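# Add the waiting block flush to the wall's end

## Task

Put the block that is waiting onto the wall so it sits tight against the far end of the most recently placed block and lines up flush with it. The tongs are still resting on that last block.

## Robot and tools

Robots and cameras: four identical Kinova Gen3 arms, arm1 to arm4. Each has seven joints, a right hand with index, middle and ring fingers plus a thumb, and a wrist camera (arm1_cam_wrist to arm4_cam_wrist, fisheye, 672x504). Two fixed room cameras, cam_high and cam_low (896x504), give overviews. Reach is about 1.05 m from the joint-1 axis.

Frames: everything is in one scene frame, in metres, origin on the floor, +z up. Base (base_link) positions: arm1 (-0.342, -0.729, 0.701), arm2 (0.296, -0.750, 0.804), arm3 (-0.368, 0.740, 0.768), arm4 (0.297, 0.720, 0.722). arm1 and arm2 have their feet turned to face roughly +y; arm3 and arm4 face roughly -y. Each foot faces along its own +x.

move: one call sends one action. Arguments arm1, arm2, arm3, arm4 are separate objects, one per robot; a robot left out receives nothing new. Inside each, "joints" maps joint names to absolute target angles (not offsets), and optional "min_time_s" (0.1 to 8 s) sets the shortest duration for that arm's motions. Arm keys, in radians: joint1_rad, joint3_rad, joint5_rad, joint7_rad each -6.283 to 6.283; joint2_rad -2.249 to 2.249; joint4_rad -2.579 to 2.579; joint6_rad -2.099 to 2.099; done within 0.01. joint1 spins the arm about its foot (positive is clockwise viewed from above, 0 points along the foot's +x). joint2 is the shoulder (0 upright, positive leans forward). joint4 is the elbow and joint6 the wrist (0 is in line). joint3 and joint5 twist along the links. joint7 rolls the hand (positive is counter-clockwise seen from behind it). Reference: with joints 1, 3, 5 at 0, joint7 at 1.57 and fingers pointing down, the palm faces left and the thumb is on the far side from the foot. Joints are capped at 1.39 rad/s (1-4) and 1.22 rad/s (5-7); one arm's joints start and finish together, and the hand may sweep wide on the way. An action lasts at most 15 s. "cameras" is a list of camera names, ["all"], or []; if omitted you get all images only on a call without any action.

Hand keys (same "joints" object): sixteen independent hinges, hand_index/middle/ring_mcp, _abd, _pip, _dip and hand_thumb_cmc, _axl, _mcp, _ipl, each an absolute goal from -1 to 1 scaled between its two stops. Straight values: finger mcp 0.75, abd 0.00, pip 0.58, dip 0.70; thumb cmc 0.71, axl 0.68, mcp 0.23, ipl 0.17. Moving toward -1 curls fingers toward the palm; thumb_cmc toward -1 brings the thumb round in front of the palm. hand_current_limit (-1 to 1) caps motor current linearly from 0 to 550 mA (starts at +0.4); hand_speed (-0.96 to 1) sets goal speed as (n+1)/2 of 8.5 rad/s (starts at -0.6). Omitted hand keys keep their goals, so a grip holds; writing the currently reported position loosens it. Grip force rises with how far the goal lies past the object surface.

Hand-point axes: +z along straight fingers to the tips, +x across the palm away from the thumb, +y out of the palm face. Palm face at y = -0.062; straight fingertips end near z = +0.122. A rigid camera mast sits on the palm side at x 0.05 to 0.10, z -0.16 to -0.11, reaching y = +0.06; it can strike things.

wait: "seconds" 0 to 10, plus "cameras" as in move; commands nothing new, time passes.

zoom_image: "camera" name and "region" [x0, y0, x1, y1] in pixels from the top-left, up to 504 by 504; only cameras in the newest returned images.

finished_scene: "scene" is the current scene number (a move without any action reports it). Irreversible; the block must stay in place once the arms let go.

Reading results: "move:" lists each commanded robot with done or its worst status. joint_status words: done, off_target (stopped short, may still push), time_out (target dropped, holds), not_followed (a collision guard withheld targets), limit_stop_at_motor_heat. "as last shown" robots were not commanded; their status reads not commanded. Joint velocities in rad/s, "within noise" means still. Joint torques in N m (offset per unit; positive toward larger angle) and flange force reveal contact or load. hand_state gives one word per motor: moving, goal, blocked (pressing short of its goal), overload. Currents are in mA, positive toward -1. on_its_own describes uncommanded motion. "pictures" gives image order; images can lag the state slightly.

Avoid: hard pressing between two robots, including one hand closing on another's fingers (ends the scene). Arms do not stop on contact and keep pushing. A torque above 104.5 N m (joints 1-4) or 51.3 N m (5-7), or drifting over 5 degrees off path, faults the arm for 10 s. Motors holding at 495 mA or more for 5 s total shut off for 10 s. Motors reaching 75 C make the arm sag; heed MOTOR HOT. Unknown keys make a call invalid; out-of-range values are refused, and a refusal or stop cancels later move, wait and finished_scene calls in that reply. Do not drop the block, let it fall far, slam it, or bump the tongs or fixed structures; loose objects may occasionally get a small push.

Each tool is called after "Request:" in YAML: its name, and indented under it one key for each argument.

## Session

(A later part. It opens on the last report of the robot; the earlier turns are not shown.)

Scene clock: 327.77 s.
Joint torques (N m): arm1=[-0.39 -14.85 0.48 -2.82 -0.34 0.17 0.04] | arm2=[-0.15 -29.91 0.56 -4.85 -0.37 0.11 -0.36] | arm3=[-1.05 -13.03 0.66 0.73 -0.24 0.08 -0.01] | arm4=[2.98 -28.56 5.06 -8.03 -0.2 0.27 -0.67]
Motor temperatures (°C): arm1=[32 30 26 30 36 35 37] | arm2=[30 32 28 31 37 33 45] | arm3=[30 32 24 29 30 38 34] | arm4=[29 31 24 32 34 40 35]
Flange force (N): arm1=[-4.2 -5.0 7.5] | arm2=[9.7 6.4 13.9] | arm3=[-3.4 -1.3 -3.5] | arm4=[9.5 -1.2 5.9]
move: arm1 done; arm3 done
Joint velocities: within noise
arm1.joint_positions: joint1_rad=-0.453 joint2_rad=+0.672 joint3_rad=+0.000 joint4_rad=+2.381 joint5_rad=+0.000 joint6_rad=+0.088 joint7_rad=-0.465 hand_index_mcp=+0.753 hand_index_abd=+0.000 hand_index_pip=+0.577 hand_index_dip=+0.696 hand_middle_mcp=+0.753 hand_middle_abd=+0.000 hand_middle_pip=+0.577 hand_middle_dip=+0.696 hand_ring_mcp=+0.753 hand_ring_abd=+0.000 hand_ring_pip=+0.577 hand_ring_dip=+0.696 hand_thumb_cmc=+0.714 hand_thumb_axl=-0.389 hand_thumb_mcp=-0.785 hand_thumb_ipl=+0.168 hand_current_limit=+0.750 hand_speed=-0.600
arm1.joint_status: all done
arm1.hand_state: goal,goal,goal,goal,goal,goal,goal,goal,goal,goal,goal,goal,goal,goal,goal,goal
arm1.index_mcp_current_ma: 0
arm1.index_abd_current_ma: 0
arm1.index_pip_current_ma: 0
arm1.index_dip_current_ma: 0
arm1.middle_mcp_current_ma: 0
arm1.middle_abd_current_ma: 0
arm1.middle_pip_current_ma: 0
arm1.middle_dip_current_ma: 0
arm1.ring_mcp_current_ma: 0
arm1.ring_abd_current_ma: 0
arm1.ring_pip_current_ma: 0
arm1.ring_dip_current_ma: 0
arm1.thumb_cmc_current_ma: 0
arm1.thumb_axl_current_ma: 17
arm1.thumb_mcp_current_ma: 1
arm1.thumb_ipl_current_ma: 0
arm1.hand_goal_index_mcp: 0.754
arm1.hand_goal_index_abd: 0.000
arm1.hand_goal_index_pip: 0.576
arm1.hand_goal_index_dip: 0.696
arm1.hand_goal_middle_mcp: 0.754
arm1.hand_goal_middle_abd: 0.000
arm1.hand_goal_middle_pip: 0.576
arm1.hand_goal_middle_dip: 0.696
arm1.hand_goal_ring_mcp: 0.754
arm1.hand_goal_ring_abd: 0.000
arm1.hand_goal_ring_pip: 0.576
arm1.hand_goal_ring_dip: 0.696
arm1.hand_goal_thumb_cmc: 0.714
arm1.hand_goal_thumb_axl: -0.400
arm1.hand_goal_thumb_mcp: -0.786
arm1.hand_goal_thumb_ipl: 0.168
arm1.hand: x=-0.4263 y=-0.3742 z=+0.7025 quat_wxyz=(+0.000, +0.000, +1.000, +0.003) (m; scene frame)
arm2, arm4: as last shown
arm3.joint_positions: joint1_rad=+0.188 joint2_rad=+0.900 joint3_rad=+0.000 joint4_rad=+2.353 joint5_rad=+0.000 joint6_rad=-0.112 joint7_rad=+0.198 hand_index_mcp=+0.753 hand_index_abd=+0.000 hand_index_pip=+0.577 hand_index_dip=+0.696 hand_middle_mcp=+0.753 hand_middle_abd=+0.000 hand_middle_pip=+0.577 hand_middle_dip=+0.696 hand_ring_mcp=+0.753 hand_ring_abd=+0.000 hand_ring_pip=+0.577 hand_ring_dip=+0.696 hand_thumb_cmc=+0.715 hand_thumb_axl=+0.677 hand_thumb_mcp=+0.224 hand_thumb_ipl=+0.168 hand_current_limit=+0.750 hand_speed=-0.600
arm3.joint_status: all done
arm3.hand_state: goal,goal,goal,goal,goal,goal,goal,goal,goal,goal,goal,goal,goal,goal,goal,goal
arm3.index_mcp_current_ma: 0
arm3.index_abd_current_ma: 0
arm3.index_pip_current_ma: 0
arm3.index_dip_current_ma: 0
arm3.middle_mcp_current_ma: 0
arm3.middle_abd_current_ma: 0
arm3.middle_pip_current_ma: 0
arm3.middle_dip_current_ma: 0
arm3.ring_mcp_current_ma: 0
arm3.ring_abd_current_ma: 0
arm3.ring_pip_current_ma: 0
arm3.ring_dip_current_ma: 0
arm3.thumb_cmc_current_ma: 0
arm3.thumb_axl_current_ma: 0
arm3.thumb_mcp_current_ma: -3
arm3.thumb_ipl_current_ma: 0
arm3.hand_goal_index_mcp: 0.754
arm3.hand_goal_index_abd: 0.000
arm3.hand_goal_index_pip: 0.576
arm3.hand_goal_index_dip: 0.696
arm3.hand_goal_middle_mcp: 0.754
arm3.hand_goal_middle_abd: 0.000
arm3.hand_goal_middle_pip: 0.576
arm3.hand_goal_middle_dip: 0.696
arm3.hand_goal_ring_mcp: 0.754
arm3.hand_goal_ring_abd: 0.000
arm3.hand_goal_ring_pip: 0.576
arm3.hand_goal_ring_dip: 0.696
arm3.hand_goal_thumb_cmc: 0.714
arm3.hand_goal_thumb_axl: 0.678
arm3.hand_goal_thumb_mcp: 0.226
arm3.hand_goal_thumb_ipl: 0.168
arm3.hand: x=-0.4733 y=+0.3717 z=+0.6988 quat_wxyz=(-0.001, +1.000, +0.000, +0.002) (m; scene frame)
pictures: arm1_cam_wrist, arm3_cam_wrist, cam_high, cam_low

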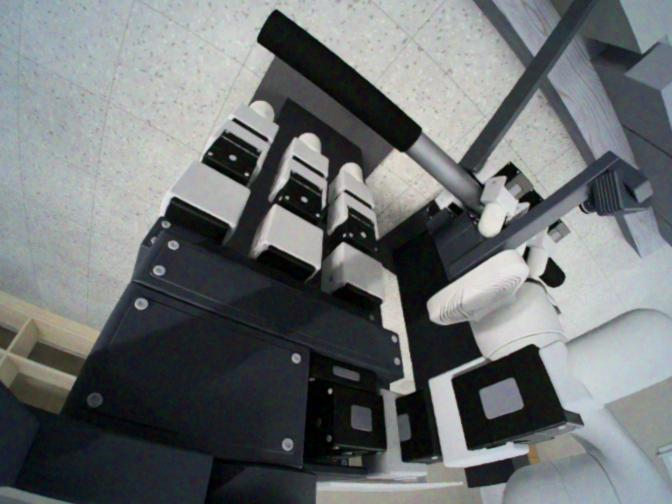

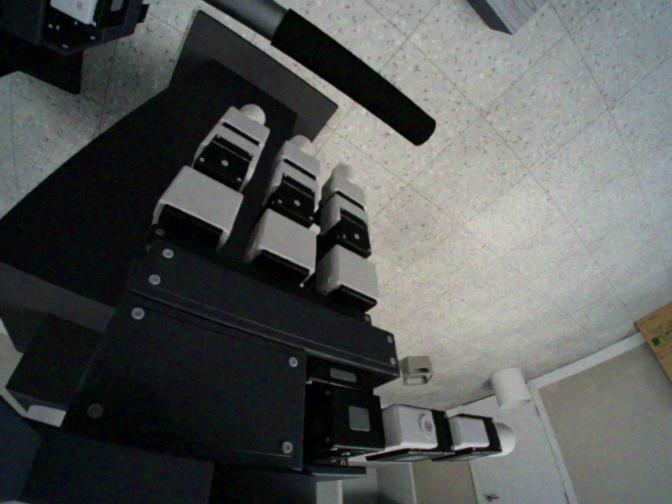

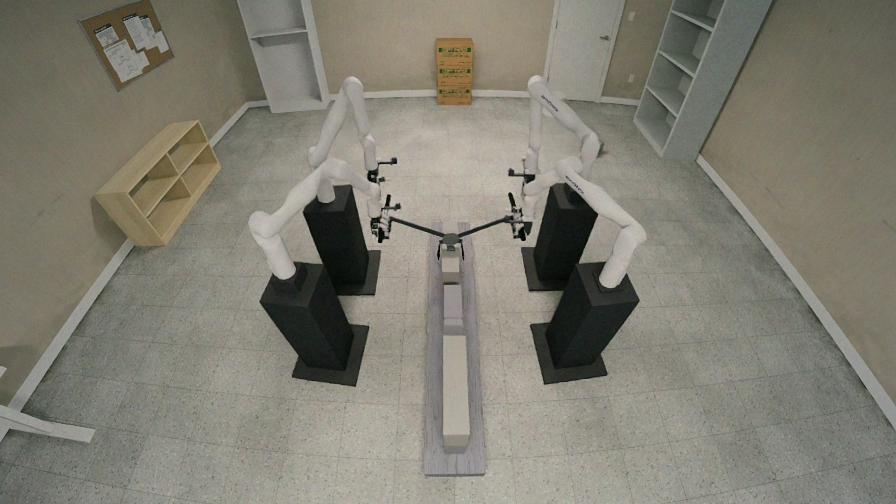

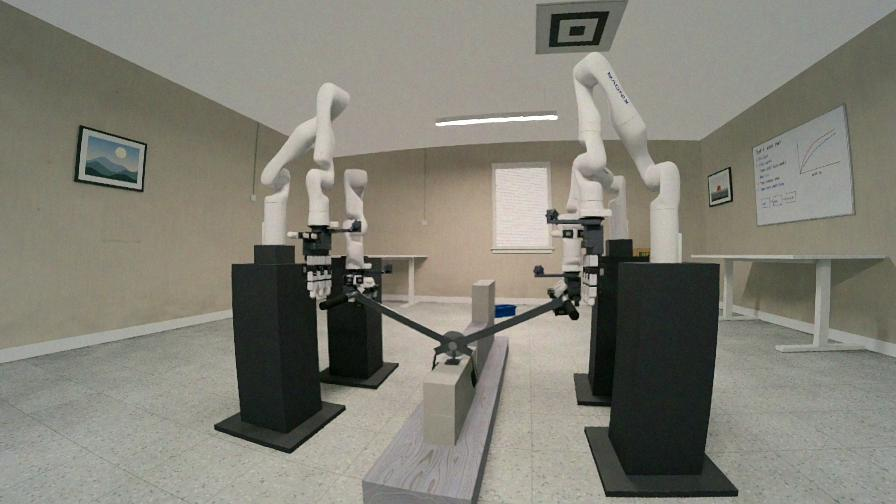

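Request:
move:
  arm1: {"joints": {"joint1_rad": -0.4384, "joint2_rad": 1.1889, "joint4_rad": 2.2478, "joint6_rad": -0.2951, "joint7_rad": -0.4497}, "min_time_s": 2.5}
  arm3: {"joints": {"joint1_rad": 0.1819, "joint2_rad": 1.3689, "joint4_rad": 2.1237, "joint6_rad": -0.351, "joint7_rad": 0.1918}, "min_time_s": 2.5}
  cameras: ["arm1_cam_wrist", "arm3_cam_wrist", "cam_high", "cam_low"]

Request:
zoom_image:
  camera: "cam_low"
  region: [280, 200, 620, 400]

Request:
zoom_image:
  camera: "cam_high"
  region: [350, 150, 550, 270]

Scene clock: 332.83 s.
Joint torques (N m): arm1=[-0.39 -17.55 0.59 0.33 -0.32 0.17 0.05] | arm2=[-0.11 -29.92 0.56 -4.82 -0.37 0.07 -0.38] | arm3=[-1.07 -14.82 0.75 2.65 -0.22 0.13 0.02] | arm4=[2.98 -28.59 5.08 -7.96 -0.23 0.24 -0.69]
Motor temperatures (°C): arm1=[32 30 26 30 36 35 37] | arm2=[30 32 28 31 37 33 45] | arm3=[30 32 24 29 30 38 34] | arm4=[29 31 24 32 34 39 35]
Flange force (N): arm1=[-4.6 -7.0 2.5] | arm2=[10.0 6.5 14.0] | arm3=[-2.8 -0.6 -3.2] | arm4=[9.0 -1.0 6.0]
move: arm1 done; arm3 done
Joint velocities: within noise
arm1.joint_positions: joint1_rad=-0.438 joint2_rad=+1.189 joint3_rad=+0.000 joint4_rad=+2.248 joint5_rad=+0.000 joint6_rad=-0.295 joint7_rad=-0.450 hand_index_mcp=+0.753 hand_index_abd=+0.000 hand_index_pip=+0.577 hand_index_dip=+0.696 hand_middle_mcp=+0.753 hand_middle_abd=+0.000 hand_middle_pip=+0.577 hand_middle_dip=+0.696 hand_ring_mcp=+0.753 hand_ring_abd=+0.000 hand_ring_pip=+0.577 hand_ring_dip=+0.696 hand_thumb_cmc=+0.714 hand_thumb_axl=-0.389 hand_thumb_mcp=-0.785 hand_thumb_ipl=+0.168 hand_current_limit=+0.750 hand_speed=-0.600
arm1.joint_status: all done
arm1.hand_state: goal,goal,goal,goal,goal,goal,goal,goal,goal,goal,goal,goal,goal,goal,goal,goal
arm1.index_mcp_current_ma: 0
arm1.index_abd_current_ma: 0
arm1.index_pip_current_ma: 0
arm1.index_dip_current_ma: 0
arm1.middle_mcp_current_ma: 0
arm1.middle_abd_current_ma: 0
arm1.middle_pip_current_ma: 0
arm1.middle_dip_current_ma: 0
arm1.ring_mcp_current_ma: 0
arm1.ring_abd_current_ma: 0
arm1.ring_pip_current_ma: 0
arm1.ring_dip_current_ma: 0
arm1.thumb_cmc_current_ma: 0
arm1.thumb_axl_current_ma: 17
arm1.thumb_mcp_current_ma: 1
arm1.thumb_ipl_current_ma: 0
arm1.hand_goal_index_mcp: 0.754
arm1.hand_goal_index_abd: 0.000
arm1.hand_goal_index_pip: 0.576
arm1.hand_goal_index_dip: 0.696
arm1.hand_goal_middle_mcp: 0.754
arm1.hand_goal_middle_abd: 0.000
arm1.hand_goal_middle_pip: 0.576
arm1.hand_goal_middle_dip: 0.696
arm1.hand_goal_ring_mcp: 0.754
arm1.hand_goal_ring_abd: 0.000
arm1.hand_goal_ring_pip: 0.576
arm1.hand_goal_ring_dip: 0.696
arm1.hand_goal_thumb_cmc: 0.714
arm1.hand_goal_thumb_axl: -0.400
arm1.hand_goal_thumb_mcp: -0.786
arm1.hand_goal_thumb_ipl: 0.168
arm1.hand: x=-0.4262 y=-0.3632 z=+0.5426 quat_wxyz=(+0.000, +0.000, +1.000, +0.003) (m; scene frame)
arm2, arm4: as last shown
arm3.joint_positions: joint1_rad=+0.182 joint2_rad=+1.369 joint3_rad=+0.000 joint4_rad=+2.124 joint5_rad=+0.000 joint6_rad=-0.351 joint7_rad=+0.192 hand_index_mcp=+0.753 hand_index_abd=+0.000 hand_index_pip=+0.577 hand_index_dip=+0.696 hand_middle_mcp=+0.753 hand_middle_abd=+0.000 hand_middle_pip=+0.577 hand_middle_dip=+0.696 hand_ring_mcp=+0.753 hand_ring_abd=+0.000 hand_ring_pip=+0.577 hand_ring_dip=+0.696 hand_thumb_cmc=+0.715 hand_thumb_axl=+0.677 hand_thumb_mcp=+0.224 hand_thumb_ipl=+0.168 hand_current_limit=+0.750 hand_speed=-0.600
arm3.joint_status: all done
arm3.hand_state: goal,goal,goal,goal,goal,goal,goal,goal,goal,goal,goal,goal,goal,goal,goal,goal
arm3.index_mcp_current_ma: 0
arm3.index_abd_current_ma: 0
arm3.index_pip_current_ma: 0
arm3.index_dip_current_ma: 0
arm3.middle_mcp_current_ma: 0
arm3.middle_abd_current_ma: 0
arm3.middle_pip_current_ma: 0
arm3.middle_dip_current_ma: 0
arm3.ring_mcp_current_ma: 0
arm3.ring_abd_current_ma: 0
arm3.ring_pip_current_ma: 0
arm3.ring_dip_current_ma: 0
arm3.thumb_cmc_current_ma: 0
arm3.thumb_axl_current_ma: 0
arm3.thumb_mcp_current_ma: -3
arm3.thumb_ipl_current_ma: 0
arm3.hand_goal_index_mcp: 0.754
arm3.hand_goal_index_abd: 0.000
arm3.hand_goal_index_pip: 0.576
arm3.hand_goal_index_dip: 0.696
arm3.hand_goal_middle_mcp: 0.754
arm3.hand_goal_middle_abd: 0.000
arm3.hand_goal_middle_pip: 0.576
arm3.hand_goal_middle_dip: 0.696
arm3.hand_goal_ring_mcp: 0.754
arm3.hand_goal_ring_abd: 0.000
arm3.hand_goal_ring_pip: 0.576
arm3.hand_goal_ring_dip: 0.696
arm3.hand_goal_thumb_cmc: 0.714
arm3.hand_goal_thumb_axl: 0.678
arm3.hand_goal_thumb_mcp: 0.226
arm3.hand_goal_thumb_ipl: 0.168
arm3.hand: x=-0.4726 y=+0.3622 z=+0.5388 quat_wxyz=(-0.001, +1.000, +0.000, +0.002) (m; scene frame)
pictures: arm1_cam_wrist, arm3_cam_wrist, cam_high, cam_low

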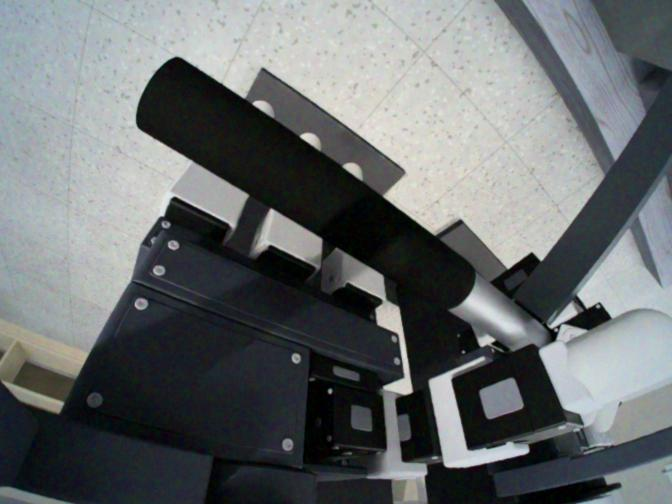

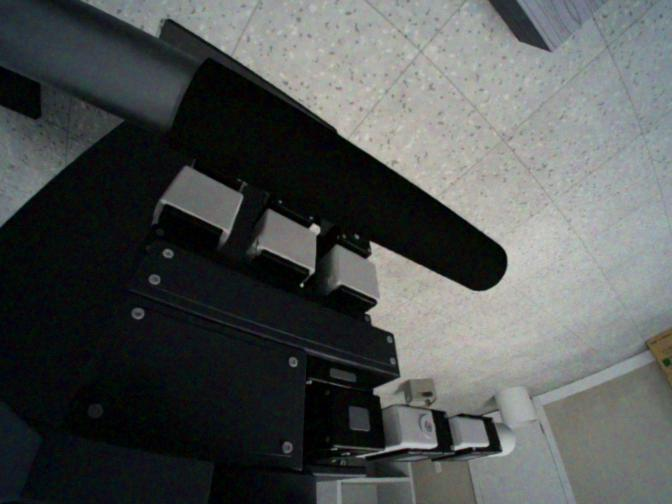

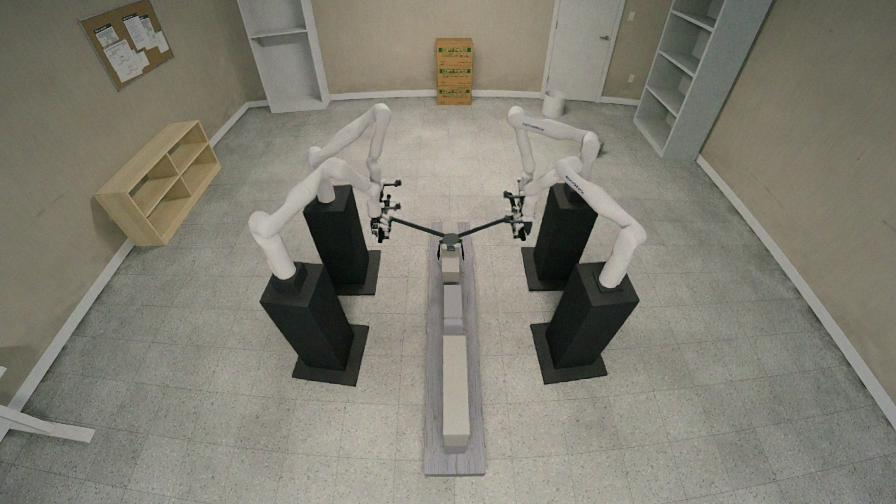

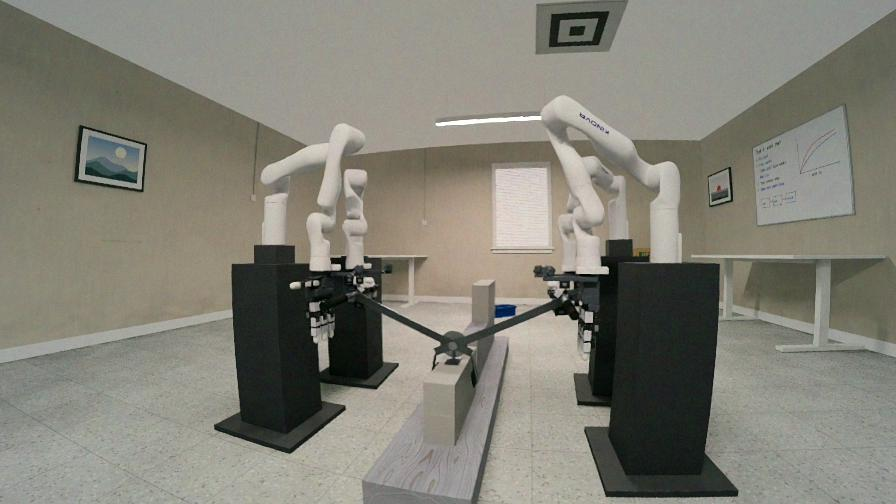

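Scaled by 1.482 from the camera's 896x504 image, which has a finer 1280x720 frame.

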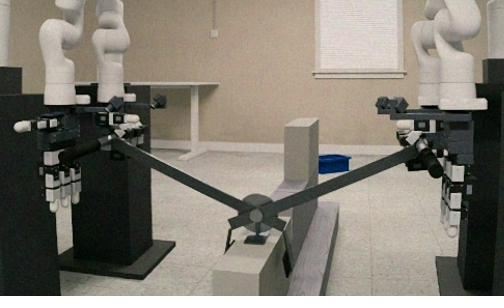

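Scaled by 2.520 from the camera's 896x504 image, which has a finer 1280x720 frame.

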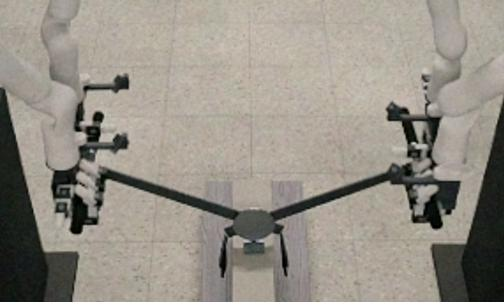

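Request:
move:
  arm1: {"joints": {"joint2_rad": 1.225, "joint4_rad": 2.2295, "joint6_rad": -0.3129}, "min_time_s": 1}
  arm3: {"joints": {"joint2_rad": 1.4078, "joint4_rad": 2.0946, "joint6_rad": -0.3608}, "min_time_s": 1}
  arm2: {"joints": {"joint2_rad": 1.5737, "joint4_rad": 0.8991, "joint6_rad": 0.6687}, "min_time_s": 1}
  arm4: {"joints": {"joint2_rad": 1.3839, "joint4_rad": 1.1129, "joint6_rad": 0.6448}, "min_time_s": 1}
  cameras: ["arm1_cam_wrist", "arm3_cam_wrist", "cam_low"]

Request:
zoom_image:
  camera: "cam_low"
  region: [520, 240, 620, 380]

Request:
zoom_image:
  camera: "cam_low"
  region: [290, 240, 390, 380]

Scene clock: 339.37 s.
Joint torques (N m): arm1=[-0.38 -17.72 0.64 0.5 -0.35 0.17 0.05] | arm2=[2.88 -20.67 2.99 -10.63 1.46 -6.66 1.41] | arm3=[-1.08 -14.91 0.82 2.67 -0.22 0.11 -0.02] | arm4=[-5.52 -17.3 -2.79 -22.31 -4.89 -12.34 -4.39]
Motor temperatures (°C): arm1=[32 30 25 30 36 35 37] | arm2=[30 32 28 31 37 33 45] | arm3=[30 32 24 29 30 38 34] | arm4=[29 31 24 32 34 39 35]
Flange force (N): arm1=[-4.6 -6.9 2.4] | arm2=[-7.3 -12.9 -21.7] | arm3=[-2.8 -0.7 -3.3] | arm4=[39.9 -41.2 -47.3]
move: arm1 done; arm2 done; arm3 done; arm4 done
Joint velocities: within noise
arm1.joint_positions: joint1_rad=-0.438 joint2_rad=+1.225 joint3_rad=+0.000 joint4_rad=+2.229 joint5_rad=+0.000 joint6_rad=-0.313 joint7_rad=-0.450 hand_index_mcp=+0.753 hand_index_abd=+0.000 hand_index_pip=+0.577 hand_index_dip=+0.696 hand_middle_mcp=+0.753 hand_middle_abd=+0.000 hand_middle_pip=+0.577 hand_middle_dip=+0.696 hand_ring_mcp=+0.753 hand_ring_abd=+0.000 hand_ring_pip=+0.577 hand_ring_dip=+0.696 hand_thumb_cmc=+0.714 hand_thumb_axl=-0.389 hand_thumb_mcp=-0.785 hand_thumb_ipl=+0.168 hand_current_limit=+0.750 hand_speed=-0.600
arm1.joint_status: all done
arm1.hand_state: goal,goal,goal,goal,goal,goal,goal,goal,goal,goal,goal,goal,goal,goal,goal,goal
arm1.index_mcp_current_ma: 0
arm1.index_abd_current_ma: 0
arm1.index_pip_current_ma: 0
arm1.index_dip_current_ma: 0
arm1.middle_mcp_current_ma: 0
arm1.middle_abd_current_ma: 0
arm1.middle_pip_current_ma: 0
arm1.middle_dip_current_ma: 0
arm1.ring_mcp_current_ma: 0
arm1.ring_abd_current_ma: 0
arm1.ring_pip_current_ma: 0
arm1.ring_dip_current_ma: 0
arm1.thumb_cmc_current_ma: 0
arm1.thumb_axl_current_ma: 17
arm1.thumb_mcp_current_ma: 1
arm1.thumb_ipl_current_ma: 0
arm1.hand_goal_index_mcp: 0.754
arm1.hand_goal_index_abd: 0.000
arm1.hand_goal_index_pip: 0.576
arm1.hand_goal_index_dip: 0.696
arm1.hand_goal_middle_mcp: 0.754
arm1.hand_goal_middle_abd: 0.000
arm1.hand_goal_middle_pip: 0.576
arm1.hand_goal_middle_dip: 0.696
arm1.hand_goal_ring_mcp: 0.754
arm1.hand_goal_ring_abd: 0.000
arm1.hand_goal_ring_pip: 0.576
arm1.hand_goal_ring_dip: 0.696
arm1.hand_goal_thumb_cmc: 0.714
arm1.hand_goal_thumb_axl: -0.400
arm1.hand_goal_thumb_mcp: -0.786
arm1.hand_goal_thumb_ipl: 0.168
arm1.hand: x=-0.4262 y=-0.3630 z=+0.5300 quat_wxyz=(+0.000, +0.000, +1.000, +0.003) (m; scene frame)
arm2.joint_positions: joint1_rad=-1.150 joint2_rad=+1.574 joint3_rad=+0.000 joint4_rad=+0.899 joint5_rad=+0.000 joint6_rad=+0.669 joint7_rad=-1.066 hand_index_mcp=-0.488 hand_index_abd=-0.019 hand_index_pip=-0.688 hand_index_dip=+0.024 hand_middle_mcp=-0.469 hand_middle_abd=-0.008 hand_middle_pip=-0.729 hand_middle_dip=+0.016 hand_ring_mcp=-0.428 hand_ring_abd=-0.002 hand_ring_pip=-0.770 hand_ring_dip=+0.014 hand_thumb_cmc=+0.724 hand_thumb_axl=+0.677 hand_thumb_mcp=+0.224 hand_thumb_ipl=+0.169 hand_current_limit=+0.750 hand_speed=-0.600
arm2.joint_status: all done
arm2.hand_state: blocked,goal,blocked,blocked,blocked,goal,blocked,goal,blocked,goal,blocked,goal,goal,goal,goal,goal
arm2.index_mcp_current_ma: 36
arm2.index_abd_current_ma: -10
arm2.index_pip_current_ma: 260
arm2.index_dip_current_ma: 20
arm2.middle_mcp_current_ma: 76
arm2.middle_abd_current_ma: -2
arm2.middle_pip_current_ma: 119
arm2.middle_dip_current_ma: 11
arm2.ring_mcp_current_ma: 208
arm2.ring_abd_current_ma: 0
arm2.ring_pip_current_ma: 28
arm2.ring_dip_current_ma: 8
arm2.thumb_cmc_current_ma: 5
arm2.thumb_axl_current_ma: 0
arm2.thumb_mcp_current_ma: -1
arm2.thumb_ipl_current_ma: 0
arm2.hand_goal_index_mcp: -0.520
arm2.hand_goal_index_abd: 0.000
arm2.hand_goal_index_pip: -0.800
arm2.hand_goal_index_dip: 0.000
arm2.hand_goal_middle_mcp: -0.520
arm2.hand_goal_middle_abd: 0.000
arm2.hand_goal_middle_pip: -0.800
arm2.hand_goal_middle_dip: 0.000
arm2.hand_goal_ring_mcp: -0.520
arm2.hand_goal_ring_abd: 0.000
arm2.hand_goal_ring_pip: -0.800
arm2.hand_goal_ring_dip: 0.000
arm2.hand_goal_thumb_cmc: 0.714
arm2.hand_goal_thumb_axl: 0.678
arm2.hand_goal_thumb_mcp: 0.226
arm2.hand_goal_thumb_ipl: 0.168
arm2.hand: x=-0.2083 y=-0.3481 z=+0.5349 quat_wxyz=(+0.000, +0.000, +1.000, -0.006) (m; scene frame)
arm3.joint_positions: joint1_rad=+0.182 joint2_rad=+1.408 joint3_rad=+0.000 joint4_rad=+2.095 joint5_rad=+0.000 joint6_rad=-0.361 joint7_rad=+0.192 hand_index_mcp=+0.753 hand_index_abd=+0.000 hand_index_pip=+0.577 hand_index_dip=+0.696 hand_middle_mcp=+0.753 hand_middle_abd=+0.000 hand_middle_pip=+0.577 hand_middle_dip=+0.696 hand_ring_mcp=+0.753 hand_ring_abd=+0.000 hand_ring_pip=+0.577 hand_ring_dip=+0.696 hand_thumb_cmc=+0.715 hand_thumb_axl=+0.677 hand_thumb_mcp=+0.224 hand_thumb_ipl=+0.168 hand_current_limit=+0.750 hand_speed=-0.600
arm3.joint_status: all done
arm3.hand_state: goal,goal,goal,goal,goal,goal,goal,goal,goal,goal,goal,goal,goal,goal,goal,goal
arm3.index_mcp_current_ma: 0
arm3.index_abd_current_ma: 0
arm3.index_pip_current_ma: 0
arm3.index_dip_current_ma: 0
arm3.middle_mcp_current_ma: 0
arm3.middle_abd_current_ma: 0
arm3.middle_pip_current_ma: 0
arm3.middle_dip_current_ma: 0
arm3.ring_mcp_current_ma: 0
arm3.ring_abd_current_ma: 0
arm3.ring_pip_current_ma: 0
arm3.ring_dip_current_ma: 0
arm3.thumb_cmc_current_ma: 0
arm3.thumb_axl_current_ma: 0
arm3.thumb_mcp_current_ma: -3
arm3.thumb_ipl_current_ma: 0
arm3.hand_goal_index_mcp: 0.754
arm3.hand_goal_index_abd: 0.000
arm3.hand_goal_index_pip: 0.576
arm3.hand_goal_index_dip: 0.696
arm3.hand_goal_middle_mcp: 0.754
arm3.hand_goal_middle_abd: 0.000
arm3.hand_goal_middle_pip: 0.576
arm3.hand_goal_middle_dip: 0.696
arm3.hand_goal_ring_mcp: 0.754
arm3.hand_goal_ring_abd: 0.000
arm3.hand_goal_ring_pip: 0.576
arm3.hand_goal_ring_dip: 0.696
arm3.hand_goal_thumb_cmc: 0.714
arm3.hand_goal_thumb_axl: 0.678
arm3.hand_goal_thumb_mcp: 0.226
arm3.hand_goal_thumb_ipl: 0.168
arm3.hand: x=-0.4726 y=+0.3621 z=+0.5238 quat_wxyz=(-0.001, +1.000, +0.000, +0.002) (m; scene frame)
arm4.joint_positions: joint1_rad=+1.099 joint2_rad=+1.384 joint3_rad=+0.000 joint4_rad=+1.113 joint5_rad=+0.000 joint6_rad=+0.645 joint7_rad=+1.026 hand_index_mcp=-0.445 hand_index_abd=-0.021 hand_index_pip=-0.743 hand_index_dip=+0.002 hand_middle_mcp=-0.463 hand_middle_abd=-0.012 hand_middle_pip=-0.705 hand_middle_dip=+0.009 hand_ring_mcp=-0.492 hand_ring_abd=+0.010 hand_ring_pip=-0.699 hand_ring_dip=+0.029 hand_thumb_cmc=+0.717 hand_thumb_axl=-0.391 hand_thumb_mcp=-0.784 hand_thumb_ipl=+0.170 hand_current_limit=+0.750 hand_speed=-0.600
arm4.joint_status: all done
arm4.hand_state: blocked,blocked,blocked,goal,blocked,goal,blocked,goal,blocked,goal,blocked,blocked,goal,goal,goal,goal
arm4.index_mcp_current_ma: 305
arm4.index_abd_current_ma: -53
arm4.index_pip_current_ma: 204
arm4.index_dip_current_ma: 4
arm4.middle_mcp_current_ma: 222
arm4.middle_abd_current_ma: -28
arm4.middle_pip_current_ma: 373
arm4.middle_dip_current_ma: 22
arm4.ring_mcp_current_ma: 95
arm4.ring_abd_current_ma: 22
arm4.ring_pip_current_ma: 403
arm4.ring_dip_current_ma: 93
arm4.thumb_cmc_current_ma: 6
arm4.thumb_axl_current_ma: 30
arm4.thumb_mcp_current_ma: 5
arm4.thumb_ipl_current_ma: 6
arm4.hand_goal_index_mcp: -0.520
arm4.hand_goal_index_abd: 0.000
arm4.hand_goal_index_pip: -0.800
arm4.hand_goal_index_dip: 0.000
arm4.hand_goal_middle_mcp: -0.520
arm4.hand_goal_middle_abd: 0.000
arm4.hand_goal_middle_pip: -0.800
arm4.hand_goal_middle_dip: 0.000
arm4.hand_goal_ring_mcp: -0.520
arm4.hand_goal_ring_abd: 0.000
arm4.hand_goal_ring_pip: -0.800
arm4.hand_goal_ring_dip: 0.000
arm4.hand_goal_thumb_cmc: 0.714
arm4.hand_goal_thumb_axl: -0.400
arm4.hand_goal_thumb_mcp: -0.786
arm4.hand_goal_thumb_ipl: 0.168
arm4.hand: x=-0.2537 y=+0.3436 z=+0.5334 quat_wxyz=(+0.002, +1.000, +0.000, +0.001) (m; scene frame)
pictures: arm1_cam_wrist, arm3_cam_wrist, cam_low

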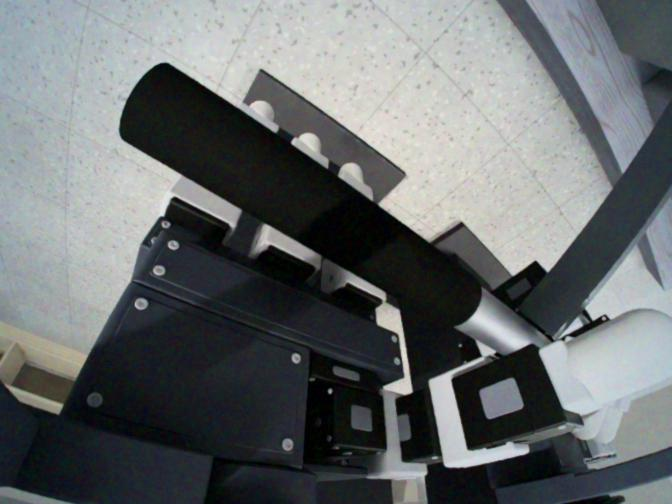

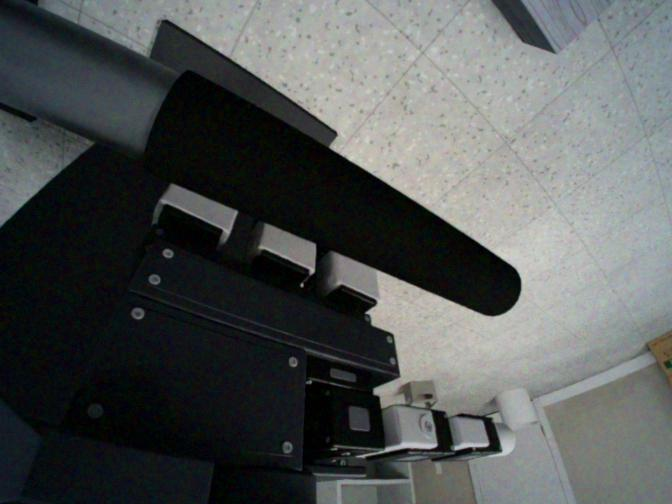

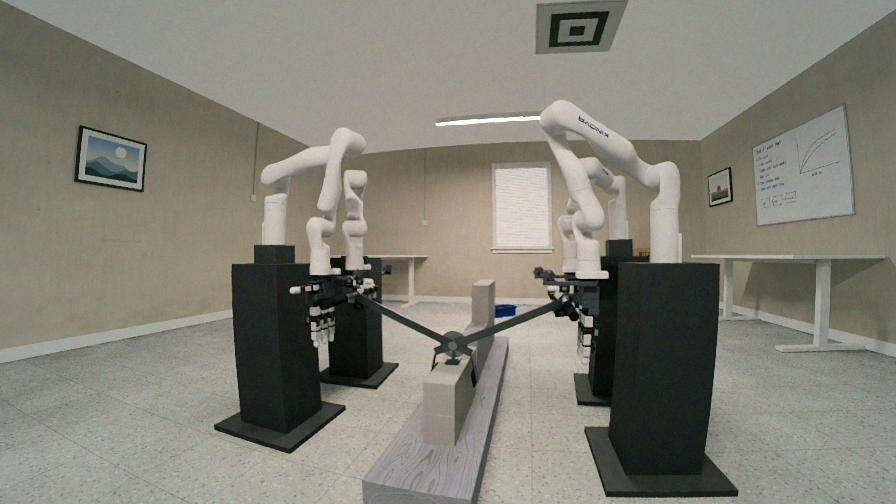

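Scaled by 3.600 from the camera's 896x504 image, which has a finer 1280x720 frame.

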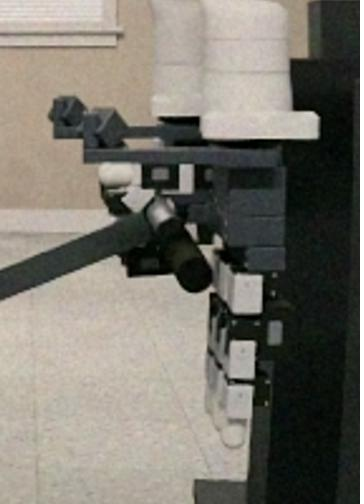

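Scaled by 3.600 from the camera's 896x504 image, which has a finer 1280x720 frame.

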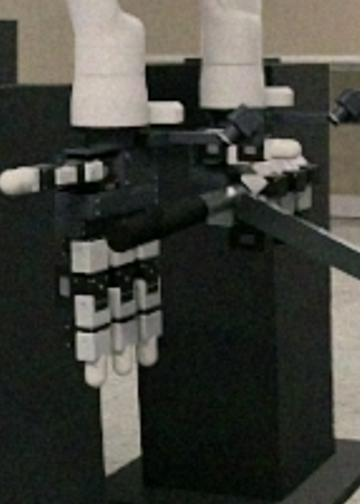

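Request:
move:
  arm1: {"joints": {"joint1_rad": -0.4163, "joint2_rad": 1.2268, "joint4_rad": 2.1792, "joint6_rad": -0.2644, "joint7_rad": -0.4276}, "min_time_s": 1}
  arm3: {"joints": {"joint1_rad": 0.171, "joint2_rad": 1.4181, "joint4_rad": 2.0282, "joint6_rad": -0.3047, "joint7_rad": 0.1809}, "min_time_s": 1}
  arm2: {"joints": {"joint2_rad": 1.569, "joint4_rad": 0.9037, "joint6_rad": 0.6689}, "min_time_s": 1}
  arm4: {"joints": {"joint2_rad": 1.3776, "joint4_rad": 1.117, "joint6_rad": 0.647}, "min_time_s": 1}
  cameras: ["arm1_cam_wrist", "arm3_cam_wrist", "cam_low"]

Request:
move:
  arm1: {"joints": {"hand_index_mcp": -0.45, "hand_middle_mcp": -0.45, "hand_ring_mcp": -0.45}}
  arm3: {"joints": {"hand_index_mcp": -0.45, "hand_middle_mcp": -0.45, "hand_ring_mcp": -0.45}}
  cameras: ["arm1_cam_wrist", "arm3_cam_wrist", "cam_low"]

Scene clock: 344.27 s.
Joint torques (N m): arm1=[0.1 -18.96 1.58 -2.07 -0.25 -0.71 0.3] | arm2=[2.87 -29.91 3.13 -6.35 0.63 -1.09 -0.02] | arm3=[-1.03 -15.4 0.84 2.32 -0.24 0.11 0] | arm4=[-1.76 -28.46 0.54 -12.58 -2.43 -2.98 -1.88]
Motor temperatures (°C): arm1=[32 30 25 30 36 35 37] | arm2=[30 32 28 31 37 33 45] | arm3=[30 32 24 29 30 38 34] | arm4=[29 31 24 32 34 40 35]
Flange force (N): arm1=[-3.5 -11.2 0.2] | arm2=[8.9 -0.4 10.4] | arm3=[-2.7 -0.6 -3.0] | arm4=[14.9 -15.5 -3.1]
move: arm1 done; arm2 done; arm3 done; arm4 done
Joint velocities: within noise
arm1.joint_positions: joint1_rad=-0.416 joint2_rad=+1.227 joint3_rad=+0.000 joint4_rad=+2.179 joint5_rad=+0.000 joint6_rad=-0.264 joint7_rad=-0.428 hand_index_mcp=+0.753 hand_index_abd=+0.000 hand_index_pip=+0.577 hand_index_dip=+0.696 hand_middle_mcp=+0.753 hand_middle_abd=+0.000 hand_middle_pip=+0.577 hand_middle_dip=+0.696 hand_ring_mcp=+0.753 hand_ring_abd=+0.000 hand_ring_pip=+0.577 hand_ring_dip=+0.696 hand_thumb_cmc=+0.714 hand_thumb_axl=-0.389 hand_thumb_mcp=-0.785 hand_thumb_ipl=+0.168 hand_current_limit=+0.750 hand_speed=-0.600
arm1.joint_status: all done
arm1.hand_state: goal,goal,goal,goal,goal,goal,goal,goal,goal,goal,goal,goal,goal,goal,goal,goal
arm1.index_mcp_current_ma: 0
arm1.index_abd_current_ma: 0
arm1.index_pip_current_ma: 0
arm1.index_dip_current_ma: 0
arm1.middle_mcp_current_ma: 0
arm1.middle_abd_current_ma: 0
arm1.middle_pip_current_ma: 0
arm1.middle_dip_current_ma: 0
arm1.ring_mcp_current_ma: 0
arm1.ring_abd_current_ma: 0
arm1.ring_pip_current_ma: 0
arm1.ring_dip_current_ma: 0
arm1.thumb_cmc_current_ma: 0
arm1.thumb_axl_current_ma: 17
arm1.thumb_mcp_current_ma: 1
arm1.thumb_ipl_current_ma: 0
arm1.hand_goal_index_mcp: 0.754
arm1.hand_goal_index_abd: 0.000
arm1.hand_goal_index_pip: 0.576
arm1.hand_goal_index_dip: 0.696
arm1.hand_goal_middle_mcp: 0.754
arm1.hand_goal_middle_abd: 0.000
arm1.hand_goal_middle_pip: 0.576
arm1.hand_goal_middle_dip: 0.696
arm1.hand_goal_ring_mcp: 0.754
arm1.hand_goal_ring_abd: 0.000
arm1.hand_goal_ring_pip: 0.576
arm1.hand_goal_ring_dip: 0.696
arm1.hand_goal_thumb_cmc: 0.714
arm1.hand_goal_thumb_axl: -0.400
arm1.hand_goal_thumb_mcp: -0.786
arm1.hand_goal_thumb_ipl: 0.168
arm1.hand: x=-0.4262 y=-0.3472 z=+0.5251 quat_wxyz=(+0.000, +0.000, +1.000, +0.003) (m; scene frame)
arm2.joint_positions: joint1_rad=-1.150 joint2_rad=+1.569 joint3_rad=+0.000 joint4_rad=+0.904 joint5_rad=+0.000 joint6_rad=+0.669 joint7_rad=-1.066 hand_index_mcp=-0.488 hand_index_abd=-0.019 hand_index_pip=-0.688 hand_index_dip=+0.024 hand_middle_mcp=-0.469 hand_middle_abd=-0.008 hand_middle_pip=-0.729 hand_middle_dip=+0.016 hand_ring_mcp=-0.428 hand_ring_abd=-0.002 hand_ring_pip=-0.770 hand_ring_dip=+0.014 hand_thumb_cmc=+0.724 hand_thumb_axl=+0.677 hand_thumb_mcp=+0.224 hand_thumb_ipl=+0.169 hand_current_limit=+0.750 hand_speed=-0.600
arm2.joint_status: all done
arm2.hand_state: blocked,goal,blocked,blocked,blocked,goal,blocked,goal,blocked,goal,blocked,goal,goal,goal,goal,goal
arm2.index_mcp_current_ma: 36
arm2.index_abd_current_ma: -10
arm2.index_pip_current_ma: 260
arm2.index_dip_current_ma: 20
arm2.middle_mcp_current_ma: 76
arm2.middle_abd_current_ma: -2
arm2.middle_pip_current_ma: 119
arm2.middle_dip_current_ma: 11
arm2.ring_mcp_current_ma: 208
arm2.ring_abd_current_ma: 0
arm2.ring_pip_current_ma: 28
arm2.ring_dip_current_ma: 8
arm2.thumb_cmc_current_ma: 5
arm2.thumb_axl_current_ma: 0
arm2.thumb_mcp_current_ma: -1
arm2.thumb_ipl_current_ma: 0
arm2.hand_goal_index_mcp: -0.520
arm2.hand_goal_index_abd: 0.000
arm2.hand_goal_index_pip: -0.800
arm2.hand_goal_index_dip: 0.000
arm2.hand_goal_middle_mcp: -0.520
arm2.hand_goal_middle_abd: 0.000
arm2.hand_goal_middle_pip: -0.800
arm2.hand_goal_middle_dip: 0.000
arm2.hand_goal_ring_mcp: -0.520
arm2.hand_goal_ring_abd: 0.000
arm2.hand_goal_ring_pip: -0.800
arm2.hand_goal_ring_dip: 0.000
arm2.hand_goal_thumb_cmc: 0.714
arm2.hand_goal_thumb_axl: 0.678
arm2.hand_goal_thumb_mcp: 0.226
arm2.hand_goal_thumb_ipl: 0.168
arm2.hand: x=-0.2083 y=-0.3481 z=+0.5369 quat_wxyz=(+0.000, +0.000, +1.000, -0.006) (m; scene frame)
arm3.joint_positions: joint1_rad=+0.171 joint2_rad=+1.418 joint3_rad=+0.000 joint4_rad=+2.028 joint5_rad=+0.000 joint6_rad=-0.305 joint7_rad=+0.181 hand_index_mcp=+0.753 hand_index_abd=+0.000 hand_index_pip=+0.577 hand_index_dip=+0.696 hand_middle_mcp=+0.753 hand_middle_abd=+0.000 hand_middle_pip=+0.577 hand_middle_dip=+0.696 hand_ring_mcp=+0.753 hand_ring_abd=+0.000 hand_ring_pip=+0.577 hand_ring_dip=+0.696 hand_thumb_cmc=+0.715 hand_thumb_axl=+0.677 hand_thumb_mcp=+0.224 hand_thumb_ipl=+0.168 hand_current_limit=+0.750 hand_speed=-0.600
arm3.joint_status: all done
arm3.hand_state: goal,goal,goal,goal,goal,goal,goal,goal,goal,goal,goal,goal,goal,goal,goal,goal
arm3.index_mcp_current_ma: 0
arm3.index_abd_current_ma: 0
arm3.index_pip_current_ma: 0
arm3.index_dip_current_ma: 0
arm3.middle_mcp_current_ma: 0
arm3.middle_abd_current_ma: 0
arm3.middle_pip_current_ma: 0
arm3.middle_dip_current_ma: 0
arm3.ring_mcp_current_ma: 0
arm3.ring_abd_current_ma: 0
arm3.ring_pip_current_ma: 0
arm3.ring_dip_current_ma: 0
arm3.thumb_cmc_current_ma: 0
arm3.thumb_axl_current_ma: 0
arm3.thumb_mcp_current_ma: -3
arm3.thumb_ipl_current_ma: 0
arm3.hand_goal_index_mcp: 0.754
arm3.hand_goal_index_abd: 0.000
arm3.hand_goal_index_pip: 0.576
arm3.hand_goal_index_dip: 0.696
arm3.hand_goal_middle_mcp: 0.754
arm3.hand_goal_middle_abd: 0.000
arm3.hand_goal_middle_pip: 0.576
arm3.hand_goal_middle_dip: 0.696
arm3.hand_goal_ring_mcp: 0.754
arm3.hand_goal_ring_abd: 0.000
arm3.hand_goal_ring_pip: 0.576
arm3.hand_goal_ring_dip: 0.696
arm3.hand_goal_thumb_cmc: 0.714
arm3.hand_goal_thumb_axl: 0.678
arm3.hand_goal_thumb_mcp: 0.226
arm3.hand_goal_thumb_ipl: 0.168
arm3.hand: x=-0.4725 y=+0.3442 z=+0.5137 quat_wxyz=(-0.001, +1.000, +0.000, +0.002) (m; scene frame)
arm4.joint_positions: joint1_rad=+1.099 joint2_rad=+1.378 joint3_rad=+0.000 joint4_rad=+1.117 joint5_rad=+0.000 joint6_rad=+0.647 joint7_rad=+1.026 hand_index_mcp=-0.438 hand_index_abd=-0.021 hand_index_pip=-0.743 hand_index_dip=+0.002 hand_middle_mcp=-0.458 hand_middle_abd=-0.013 hand_middle_pip=-0.705 hand_middle_dip=+0.009 hand_ring_mcp=-0.490 hand_ring_abd=+0.010 hand_ring_pip=-0.699 hand_ring_dip=+0.027 hand_thumb_cmc=+0.717 hand_thumb_axl=-0.391 hand_thumb_mcp=-0.784 hand_thumb_ipl=+0.170 hand_current_limit=+0.750 hand_speed=-0.600
arm4.joint_status: all done
arm4.hand_state: blocked,blocked,blocked,goal,blocked,goal,blocked,goal,blocked,goal,blocked,blocked,goal,goal,goal,goal
arm4.index_mcp_current_ma: 338
arm4.index_abd_current_ma: -54
arm4.index_pip_current_ma: 204
arm4.index_dip_current_ma: 4
arm4.middle_mcp_current_ma: 241
arm4.middle_abd_current_ma: -30
arm4.middle_pip_current_ma: 373
arm4.middle_dip_current_ma: 22
arm4.ring_mcp_current_ma: 103
arm4.ring_abd_current_ma: 22
arm4.ring_pip_current_ma: 403
arm4.ring_dip_current_ma: 84
arm4.thumb_cmc_current_ma: 6
arm4.thumb_axl_current_ma: 30
arm4.thumb_mcp_current_ma: 5
arm4.thumb_ipl_current_ma: 6
arm4.hand_goal_index_mcp: -0.520
arm4.hand_goal_index_abd: 0.000
arm4.hand_goal_index_pip: -0.800
arm4.hand_goal_index_dip: 0.000
arm4.hand_goal_middle_mcp: -0.520
arm4.hand_goal_middle_abd: 0.000
arm4.hand_goal_middle_pip: -0.800
arm4.hand_goal_middle_dip: 0.000
arm4.hand_goal_ring_mcp: -0.520
arm4.hand_goal_ring_abd: 0.000
arm4.hand_goal_ring_pip: -0.800
arm4.hand_goal_ring_dip: 0.000
arm4.hand_goal_thumb_cmc: 0.714
arm4.hand_goal_thumb_axl: -0.400
arm4.hand_goal_thumb_mcp: -0.786
arm4.hand_goal_thumb_ipl: 0.168
arm4.hand: x=-0.2537 y=+0.3435 z=+0.5364 quat_wxyz=(+0.002, +1.000, +0.000, +0.001) (m; scene frame)
pictures: arm1_cam_wrist, arm3_cam_wrist, cam_low

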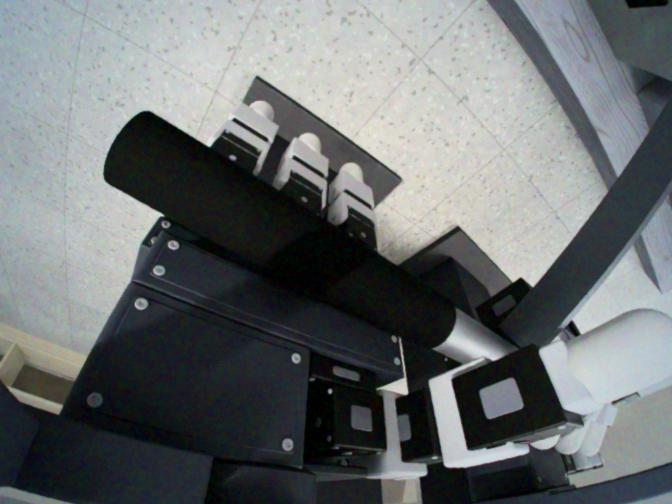

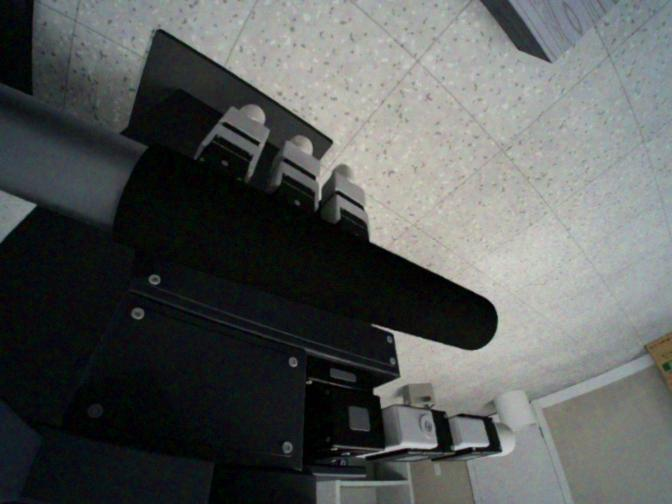

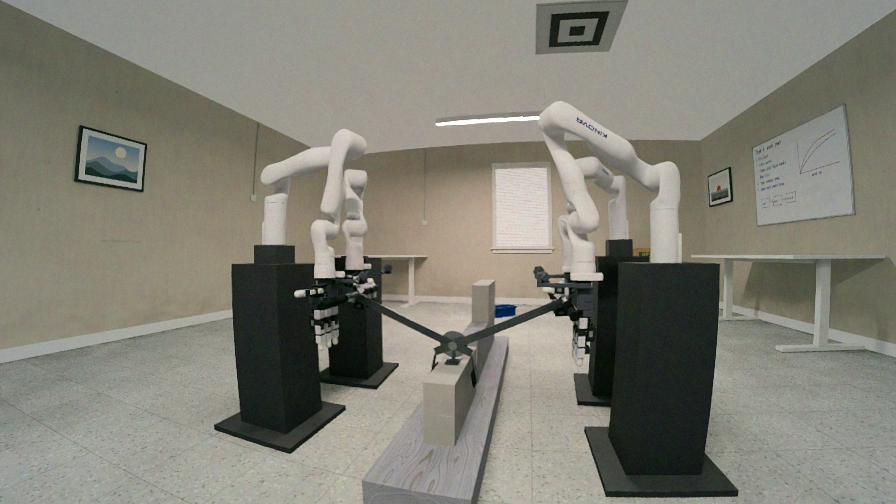

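Scene clock: 345.63 s.
Joint torques (N m): arm1=[-0.59 -19.98 0.61 -2.75 0.53 -1.43 0.87] | arm2=[2.57 -29.72 3.54 -7.17 1.24 -1.46 0.52] | arm3=[-1.05 -15.57 0.82 2.09 -0.24 -0.06 -0.04] | arm4=[-2.49 -28.65 0.12 -12.64 -2.18 -2.98 -1.45]
Motor temperatures (°C): arm1=[32 30 25 30 36 35 37] | arm2=[30 32 28 31 37 33 45] | arm3=[30 32 24 29 30 38 34] | arm4=[29 31 24 32 34 40 35]
Flange force (N): arm1=[-3.9 -11.2 1.1] | arm2=[5.9 -2.7 8.0] | arm3=[-2.7 -0.7 -3.1] | arm4=[14.6 -15.9 -2.8]
move: arm1 off_target; arm3 off_target
Joint velocities: within noise
arm1.joint_positions: joint1_rad=-0.416 joint2_rad=+1.227 joint3_rad=+0.000 joint4_rad=+2.179 joint5_rad=+0.000 joint6_rad=-0.264 joint7_rad=-0.428 hand_index_mcp=-0.429 hand_index_abd=+0.000 hand_index_pip=+0.577 hand_index_dip=+0.696 hand_middle_mcp=-0.414 hand_middle_abd=+0.000 hand_middle_pip=+0.577 hand_middle_dip=+0.696 hand_ring_mcp=-0.355 hand_ring_abd=+0.006 hand_ring_pip=+0.577 hand_ring_dip=+0.696 hand_thumb_cmc=+0.714 hand_thumb_axl=-0.389 hand_thumb_mcp=-0.785 hand_thumb_ipl=+0.168 hand_current_limit=+0.750 hand_speed=-0.600
arm1.joint_status: hand_index_mcp off_target (ended at -0.429, target -0.450); hand_middle_mcp off_target (ended at -0.414, target -0.450); hand_ring_mcp off_target (ended at -0.355, target -0.450)
arm1.hand_state: blocked,goal,goal,goal,blocked,goal,goal,goal,blocked,goal,goal,goal,goal,goal,goal,goal
arm1.index_mcp_current_ma: 33
arm1.index_abd_current_ma: 0
arm1.index_pip_current_ma: 0
arm1.index_dip_current_ma: 0
arm1.middle_mcp_current_ma: 73
arm1.middle_abd_current_ma: 0
arm1.middle_pip_current_ma: 0
arm1.middle_dip_current_ma: 0
arm1.ring_mcp_current_ma: 296
arm1.ring_abd_current_ma: 4
arm1.ring_pip_current_ma: 0
arm1.ring_dip_current_ma: 0
arm1.thumb_cmc_current_ma: 0
arm1.thumb_axl_current_ma: 17
arm1.thumb_mcp_current_ma: 1
arm1.thumb_ipl_current_ma: 0
arm1.hand_goal_index_mcp: -0.450
arm1.hand_goal_index_abd: 0.000
arm1.hand_goal_index_pip: 0.576
arm1.hand_goal_index_dip: 0.696
arm1.hand_goal_middle_mcp: -0.450
arm1.hand_goal_middle_abd: 0.000
arm1.hand_goal_middle_pip: 0.576
arm1.hand_goal_middle_dip: 0.696
arm1.hand_goal_ring_mcp: -0.450
arm1.hand_goal_ring_abd: 0.000
arm1.hand_goal_ring_pip: 0.576
arm1.hand_goal_ring_dip: 0.696
arm1.hand_goal_thumb_cmc: 0.714
arm1.hand_goal_thumb_axl: -0.400
arm1.hand_goal_thumb_mcp: -0.786
arm1.hand_goal_thumb_ipl: 0.168
arm1.hand: x=-0.4262 y=-0.3472 z=+0.5251 quat_wxyz=(+0.000, +0.000, +1.000, +0.003) (m; scene frame)
arm2, arm4: as last shown
arm2.joint_positions: joint1_rad=-1.150 joint2_rad=+1.569 joint3_rad=+0.000 joint4_rad=+0.904 joint5_rad=+0.000 joint6_rad=+0.669 joint7_rad=-1.066 hand_index_mcp=-0.483 hand_index_abd=-0.016 hand_index_pip=-0.698 hand_index_dip=+0.024 hand_middle_mcp=-0.469 hand_middle_abd=-0.005 hand_middle_pip=-0.729 hand_middle_dip=+0.016 hand_ring_mcp=-0.428 hand_ring_abd=-0.002 hand_ring_pip=-0.770 hand_ring_dip=+0.014 hand_thumb_cmc=+0.724 hand_thumb_axl=+0.678 hand_thumb_mcp=+0.224 hand_thumb_ipl=+0.169 hand_current_limit=+0.750 hand_speed=-0.600
arm2.index_mcp_current_ma: 45
arm2.index_abd_current_ma: -8
arm2.index_pip_current_ma: 219
arm2.middle_abd_current_ma: -1
arm3.joint_positions: joint1_rad=+0.171 joint2_rad=+1.418 joint3_rad=+0.000 joint4_rad=+2.028 joint5_rad=+0.000 joint6_rad=-0.305 joint7_rad=+0.181 hand_index_mcp=-0.425 hand_index_abd=+0.000 hand_index_pip=+0.577 hand_index_dip=+0.696 hand_middle_mcp=-0.430 hand_middle_abd=+0.000 hand_middle_pip=+0.577 hand_middle_dip=+0.696 hand_ring_mcp=-0.427 hand_ring_abd=+0.000 hand_ring_pip=+0.577 hand_ring_dip=+0.696 hand_thumb_cmc=+0.715 hand_thumb_axl=+0.677 hand_thumb_mcp=+0.224 hand_thumb_ipl=+0.168 hand_current_limit=+0.750 hand_speed=-0.600
arm3.joint_status: hand_index_mcp off_target (ended at -0.425, target -0.450); hand_middle_mcp off_target (ended at -0.430, target -0.450); hand_ring_mcp off_target (ended at -0.427, target -0.450)
arm3.hand_state: blocked,goal,goal,goal,blocked,goal,goal,goal,blocked,goal,goal,goal,goal,goal,goal,goal
arm3.index_mcp_current_ma: 49
arm3.index_abd_current_ma: 0
arm3.index_pip_current_ma: 0
arm3.index_dip_current_ma: 0
arm3.middle_mcp_current_ma: 37
arm3.middle_abd_current_ma: 0
arm3.middle_pip_current_ma: 0
arm3.middle_dip_current_ma: 0
arm3.ring_mcp_current_ma: 46
arm3.ring_abd_current_ma: 0
arm3.ring_pip_current_ma: 0
arm3.ring_dip_current_ma: 0
arm3.thumb_cmc_current_ma: 0
arm3.thumb_axl_current_ma: 0
arm3.thumb_mcp_current_ma: -3
arm3.thumb_ipl_current_ma: 0
arm3.hand_goal_index_mcp: -0.450
arm3.hand_goal_index_abd: 0.000
arm3.hand_goal_index_pip: 0.576
arm3.hand_goal_index_dip: 0.696
arm3.hand_goal_middle_mcp: -0.450
arm3.hand_goal_middle_abd: 0.000
arm3.hand_goal_middle_pip: 0.576
arm3.hand_goal_middle_dip: 0.696
arm3.hand_goal_ring_mcp: -0.450
arm3.hand_goal_ring_abd: 0.000
arm3.hand_goal_ring_pip: 0.576
arm3.hand_goal_ring_dip: 0.696
arm3.hand_goal_thumb_cmc: 0.714
arm3.hand_goal_thumb_axl: 0.678
arm3.hand_goal_thumb_mcp: 0.226
arm3.hand_goal_thumb_ipl: 0.168
arm3.hand: x=-0.4725 y=+0.3442 z=+0.5137 quat_wxyz=(-0.001, +1.000, +0.000, +0.002) (m; scene frame)
arm4.joint_positions: joint1_rad=+1.099 joint2_rad=+1.378 joint3_rad=+0.000 joint4_rad=+1.117 joint5_rad=+0.000 joint6_rad=+0.647 joint7_rad=+1.026 hand_index_mcp=-0.438 hand_index_abd=-0.021 hand_index_pip=-0.746 hand_index_dip=+0.002 hand_middle_mcp=-0.457 hand_middle_abd=-0.013 hand_middle_pip=-0.707 hand_middle_dip=+0.009 hand_ring_mcp=-0.490 hand_ring_abd=+0.010 hand_ring_pip=-0.699 hand_ring_dip=+0.027 hand_thumb_cmc=+0.717 hand_thumb_axl=-0.391 hand_thumb_mcp=-0.784 hand_thumb_ipl=+0.170 hand_current_limit=+0.750 hand_speed=-0.600
arm4.index_pip_current_ma: 190
arm4.middle_mcp_current_ma: 249
arm4.middle_pip_current_ma: 366
pictures: arm1_cam_wrist, arm3_cam_wrist, cam_low

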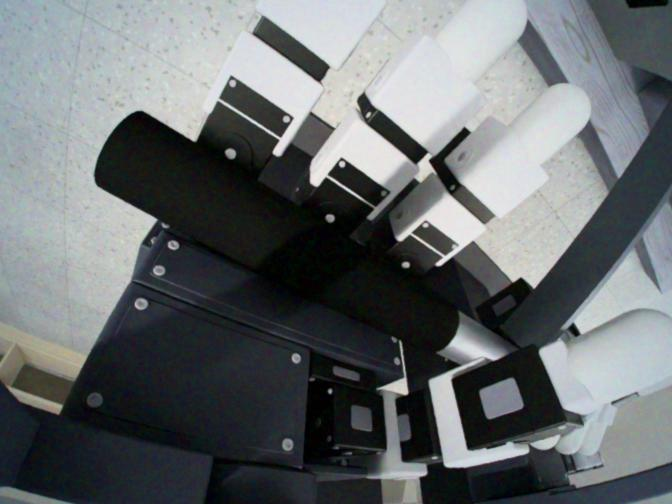

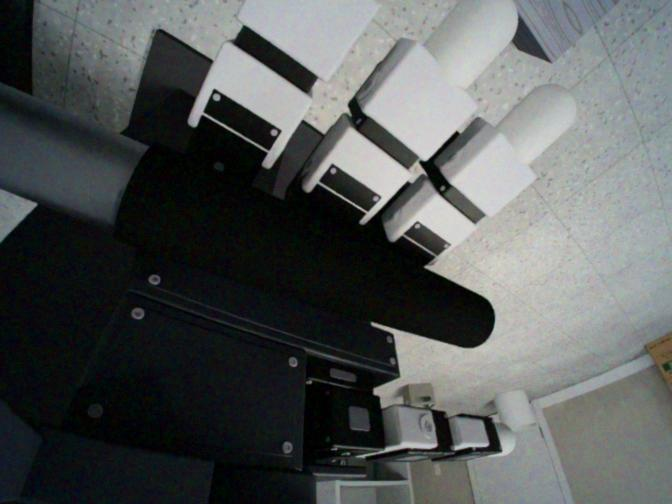

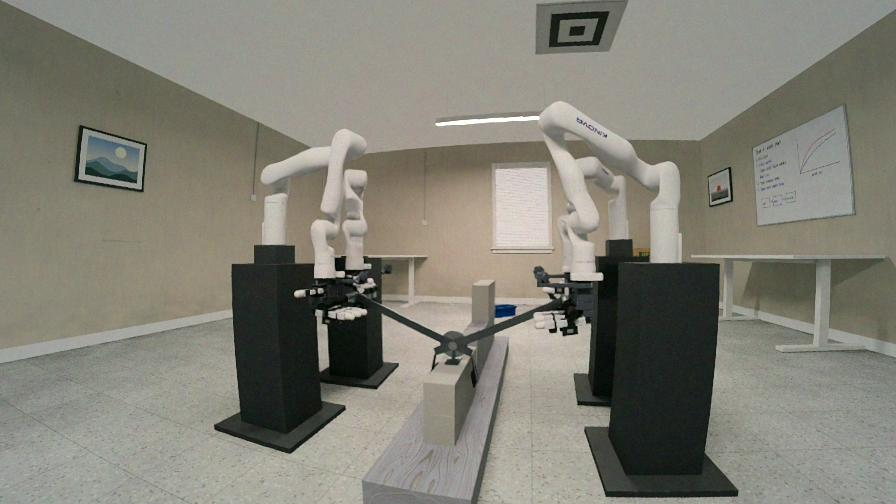

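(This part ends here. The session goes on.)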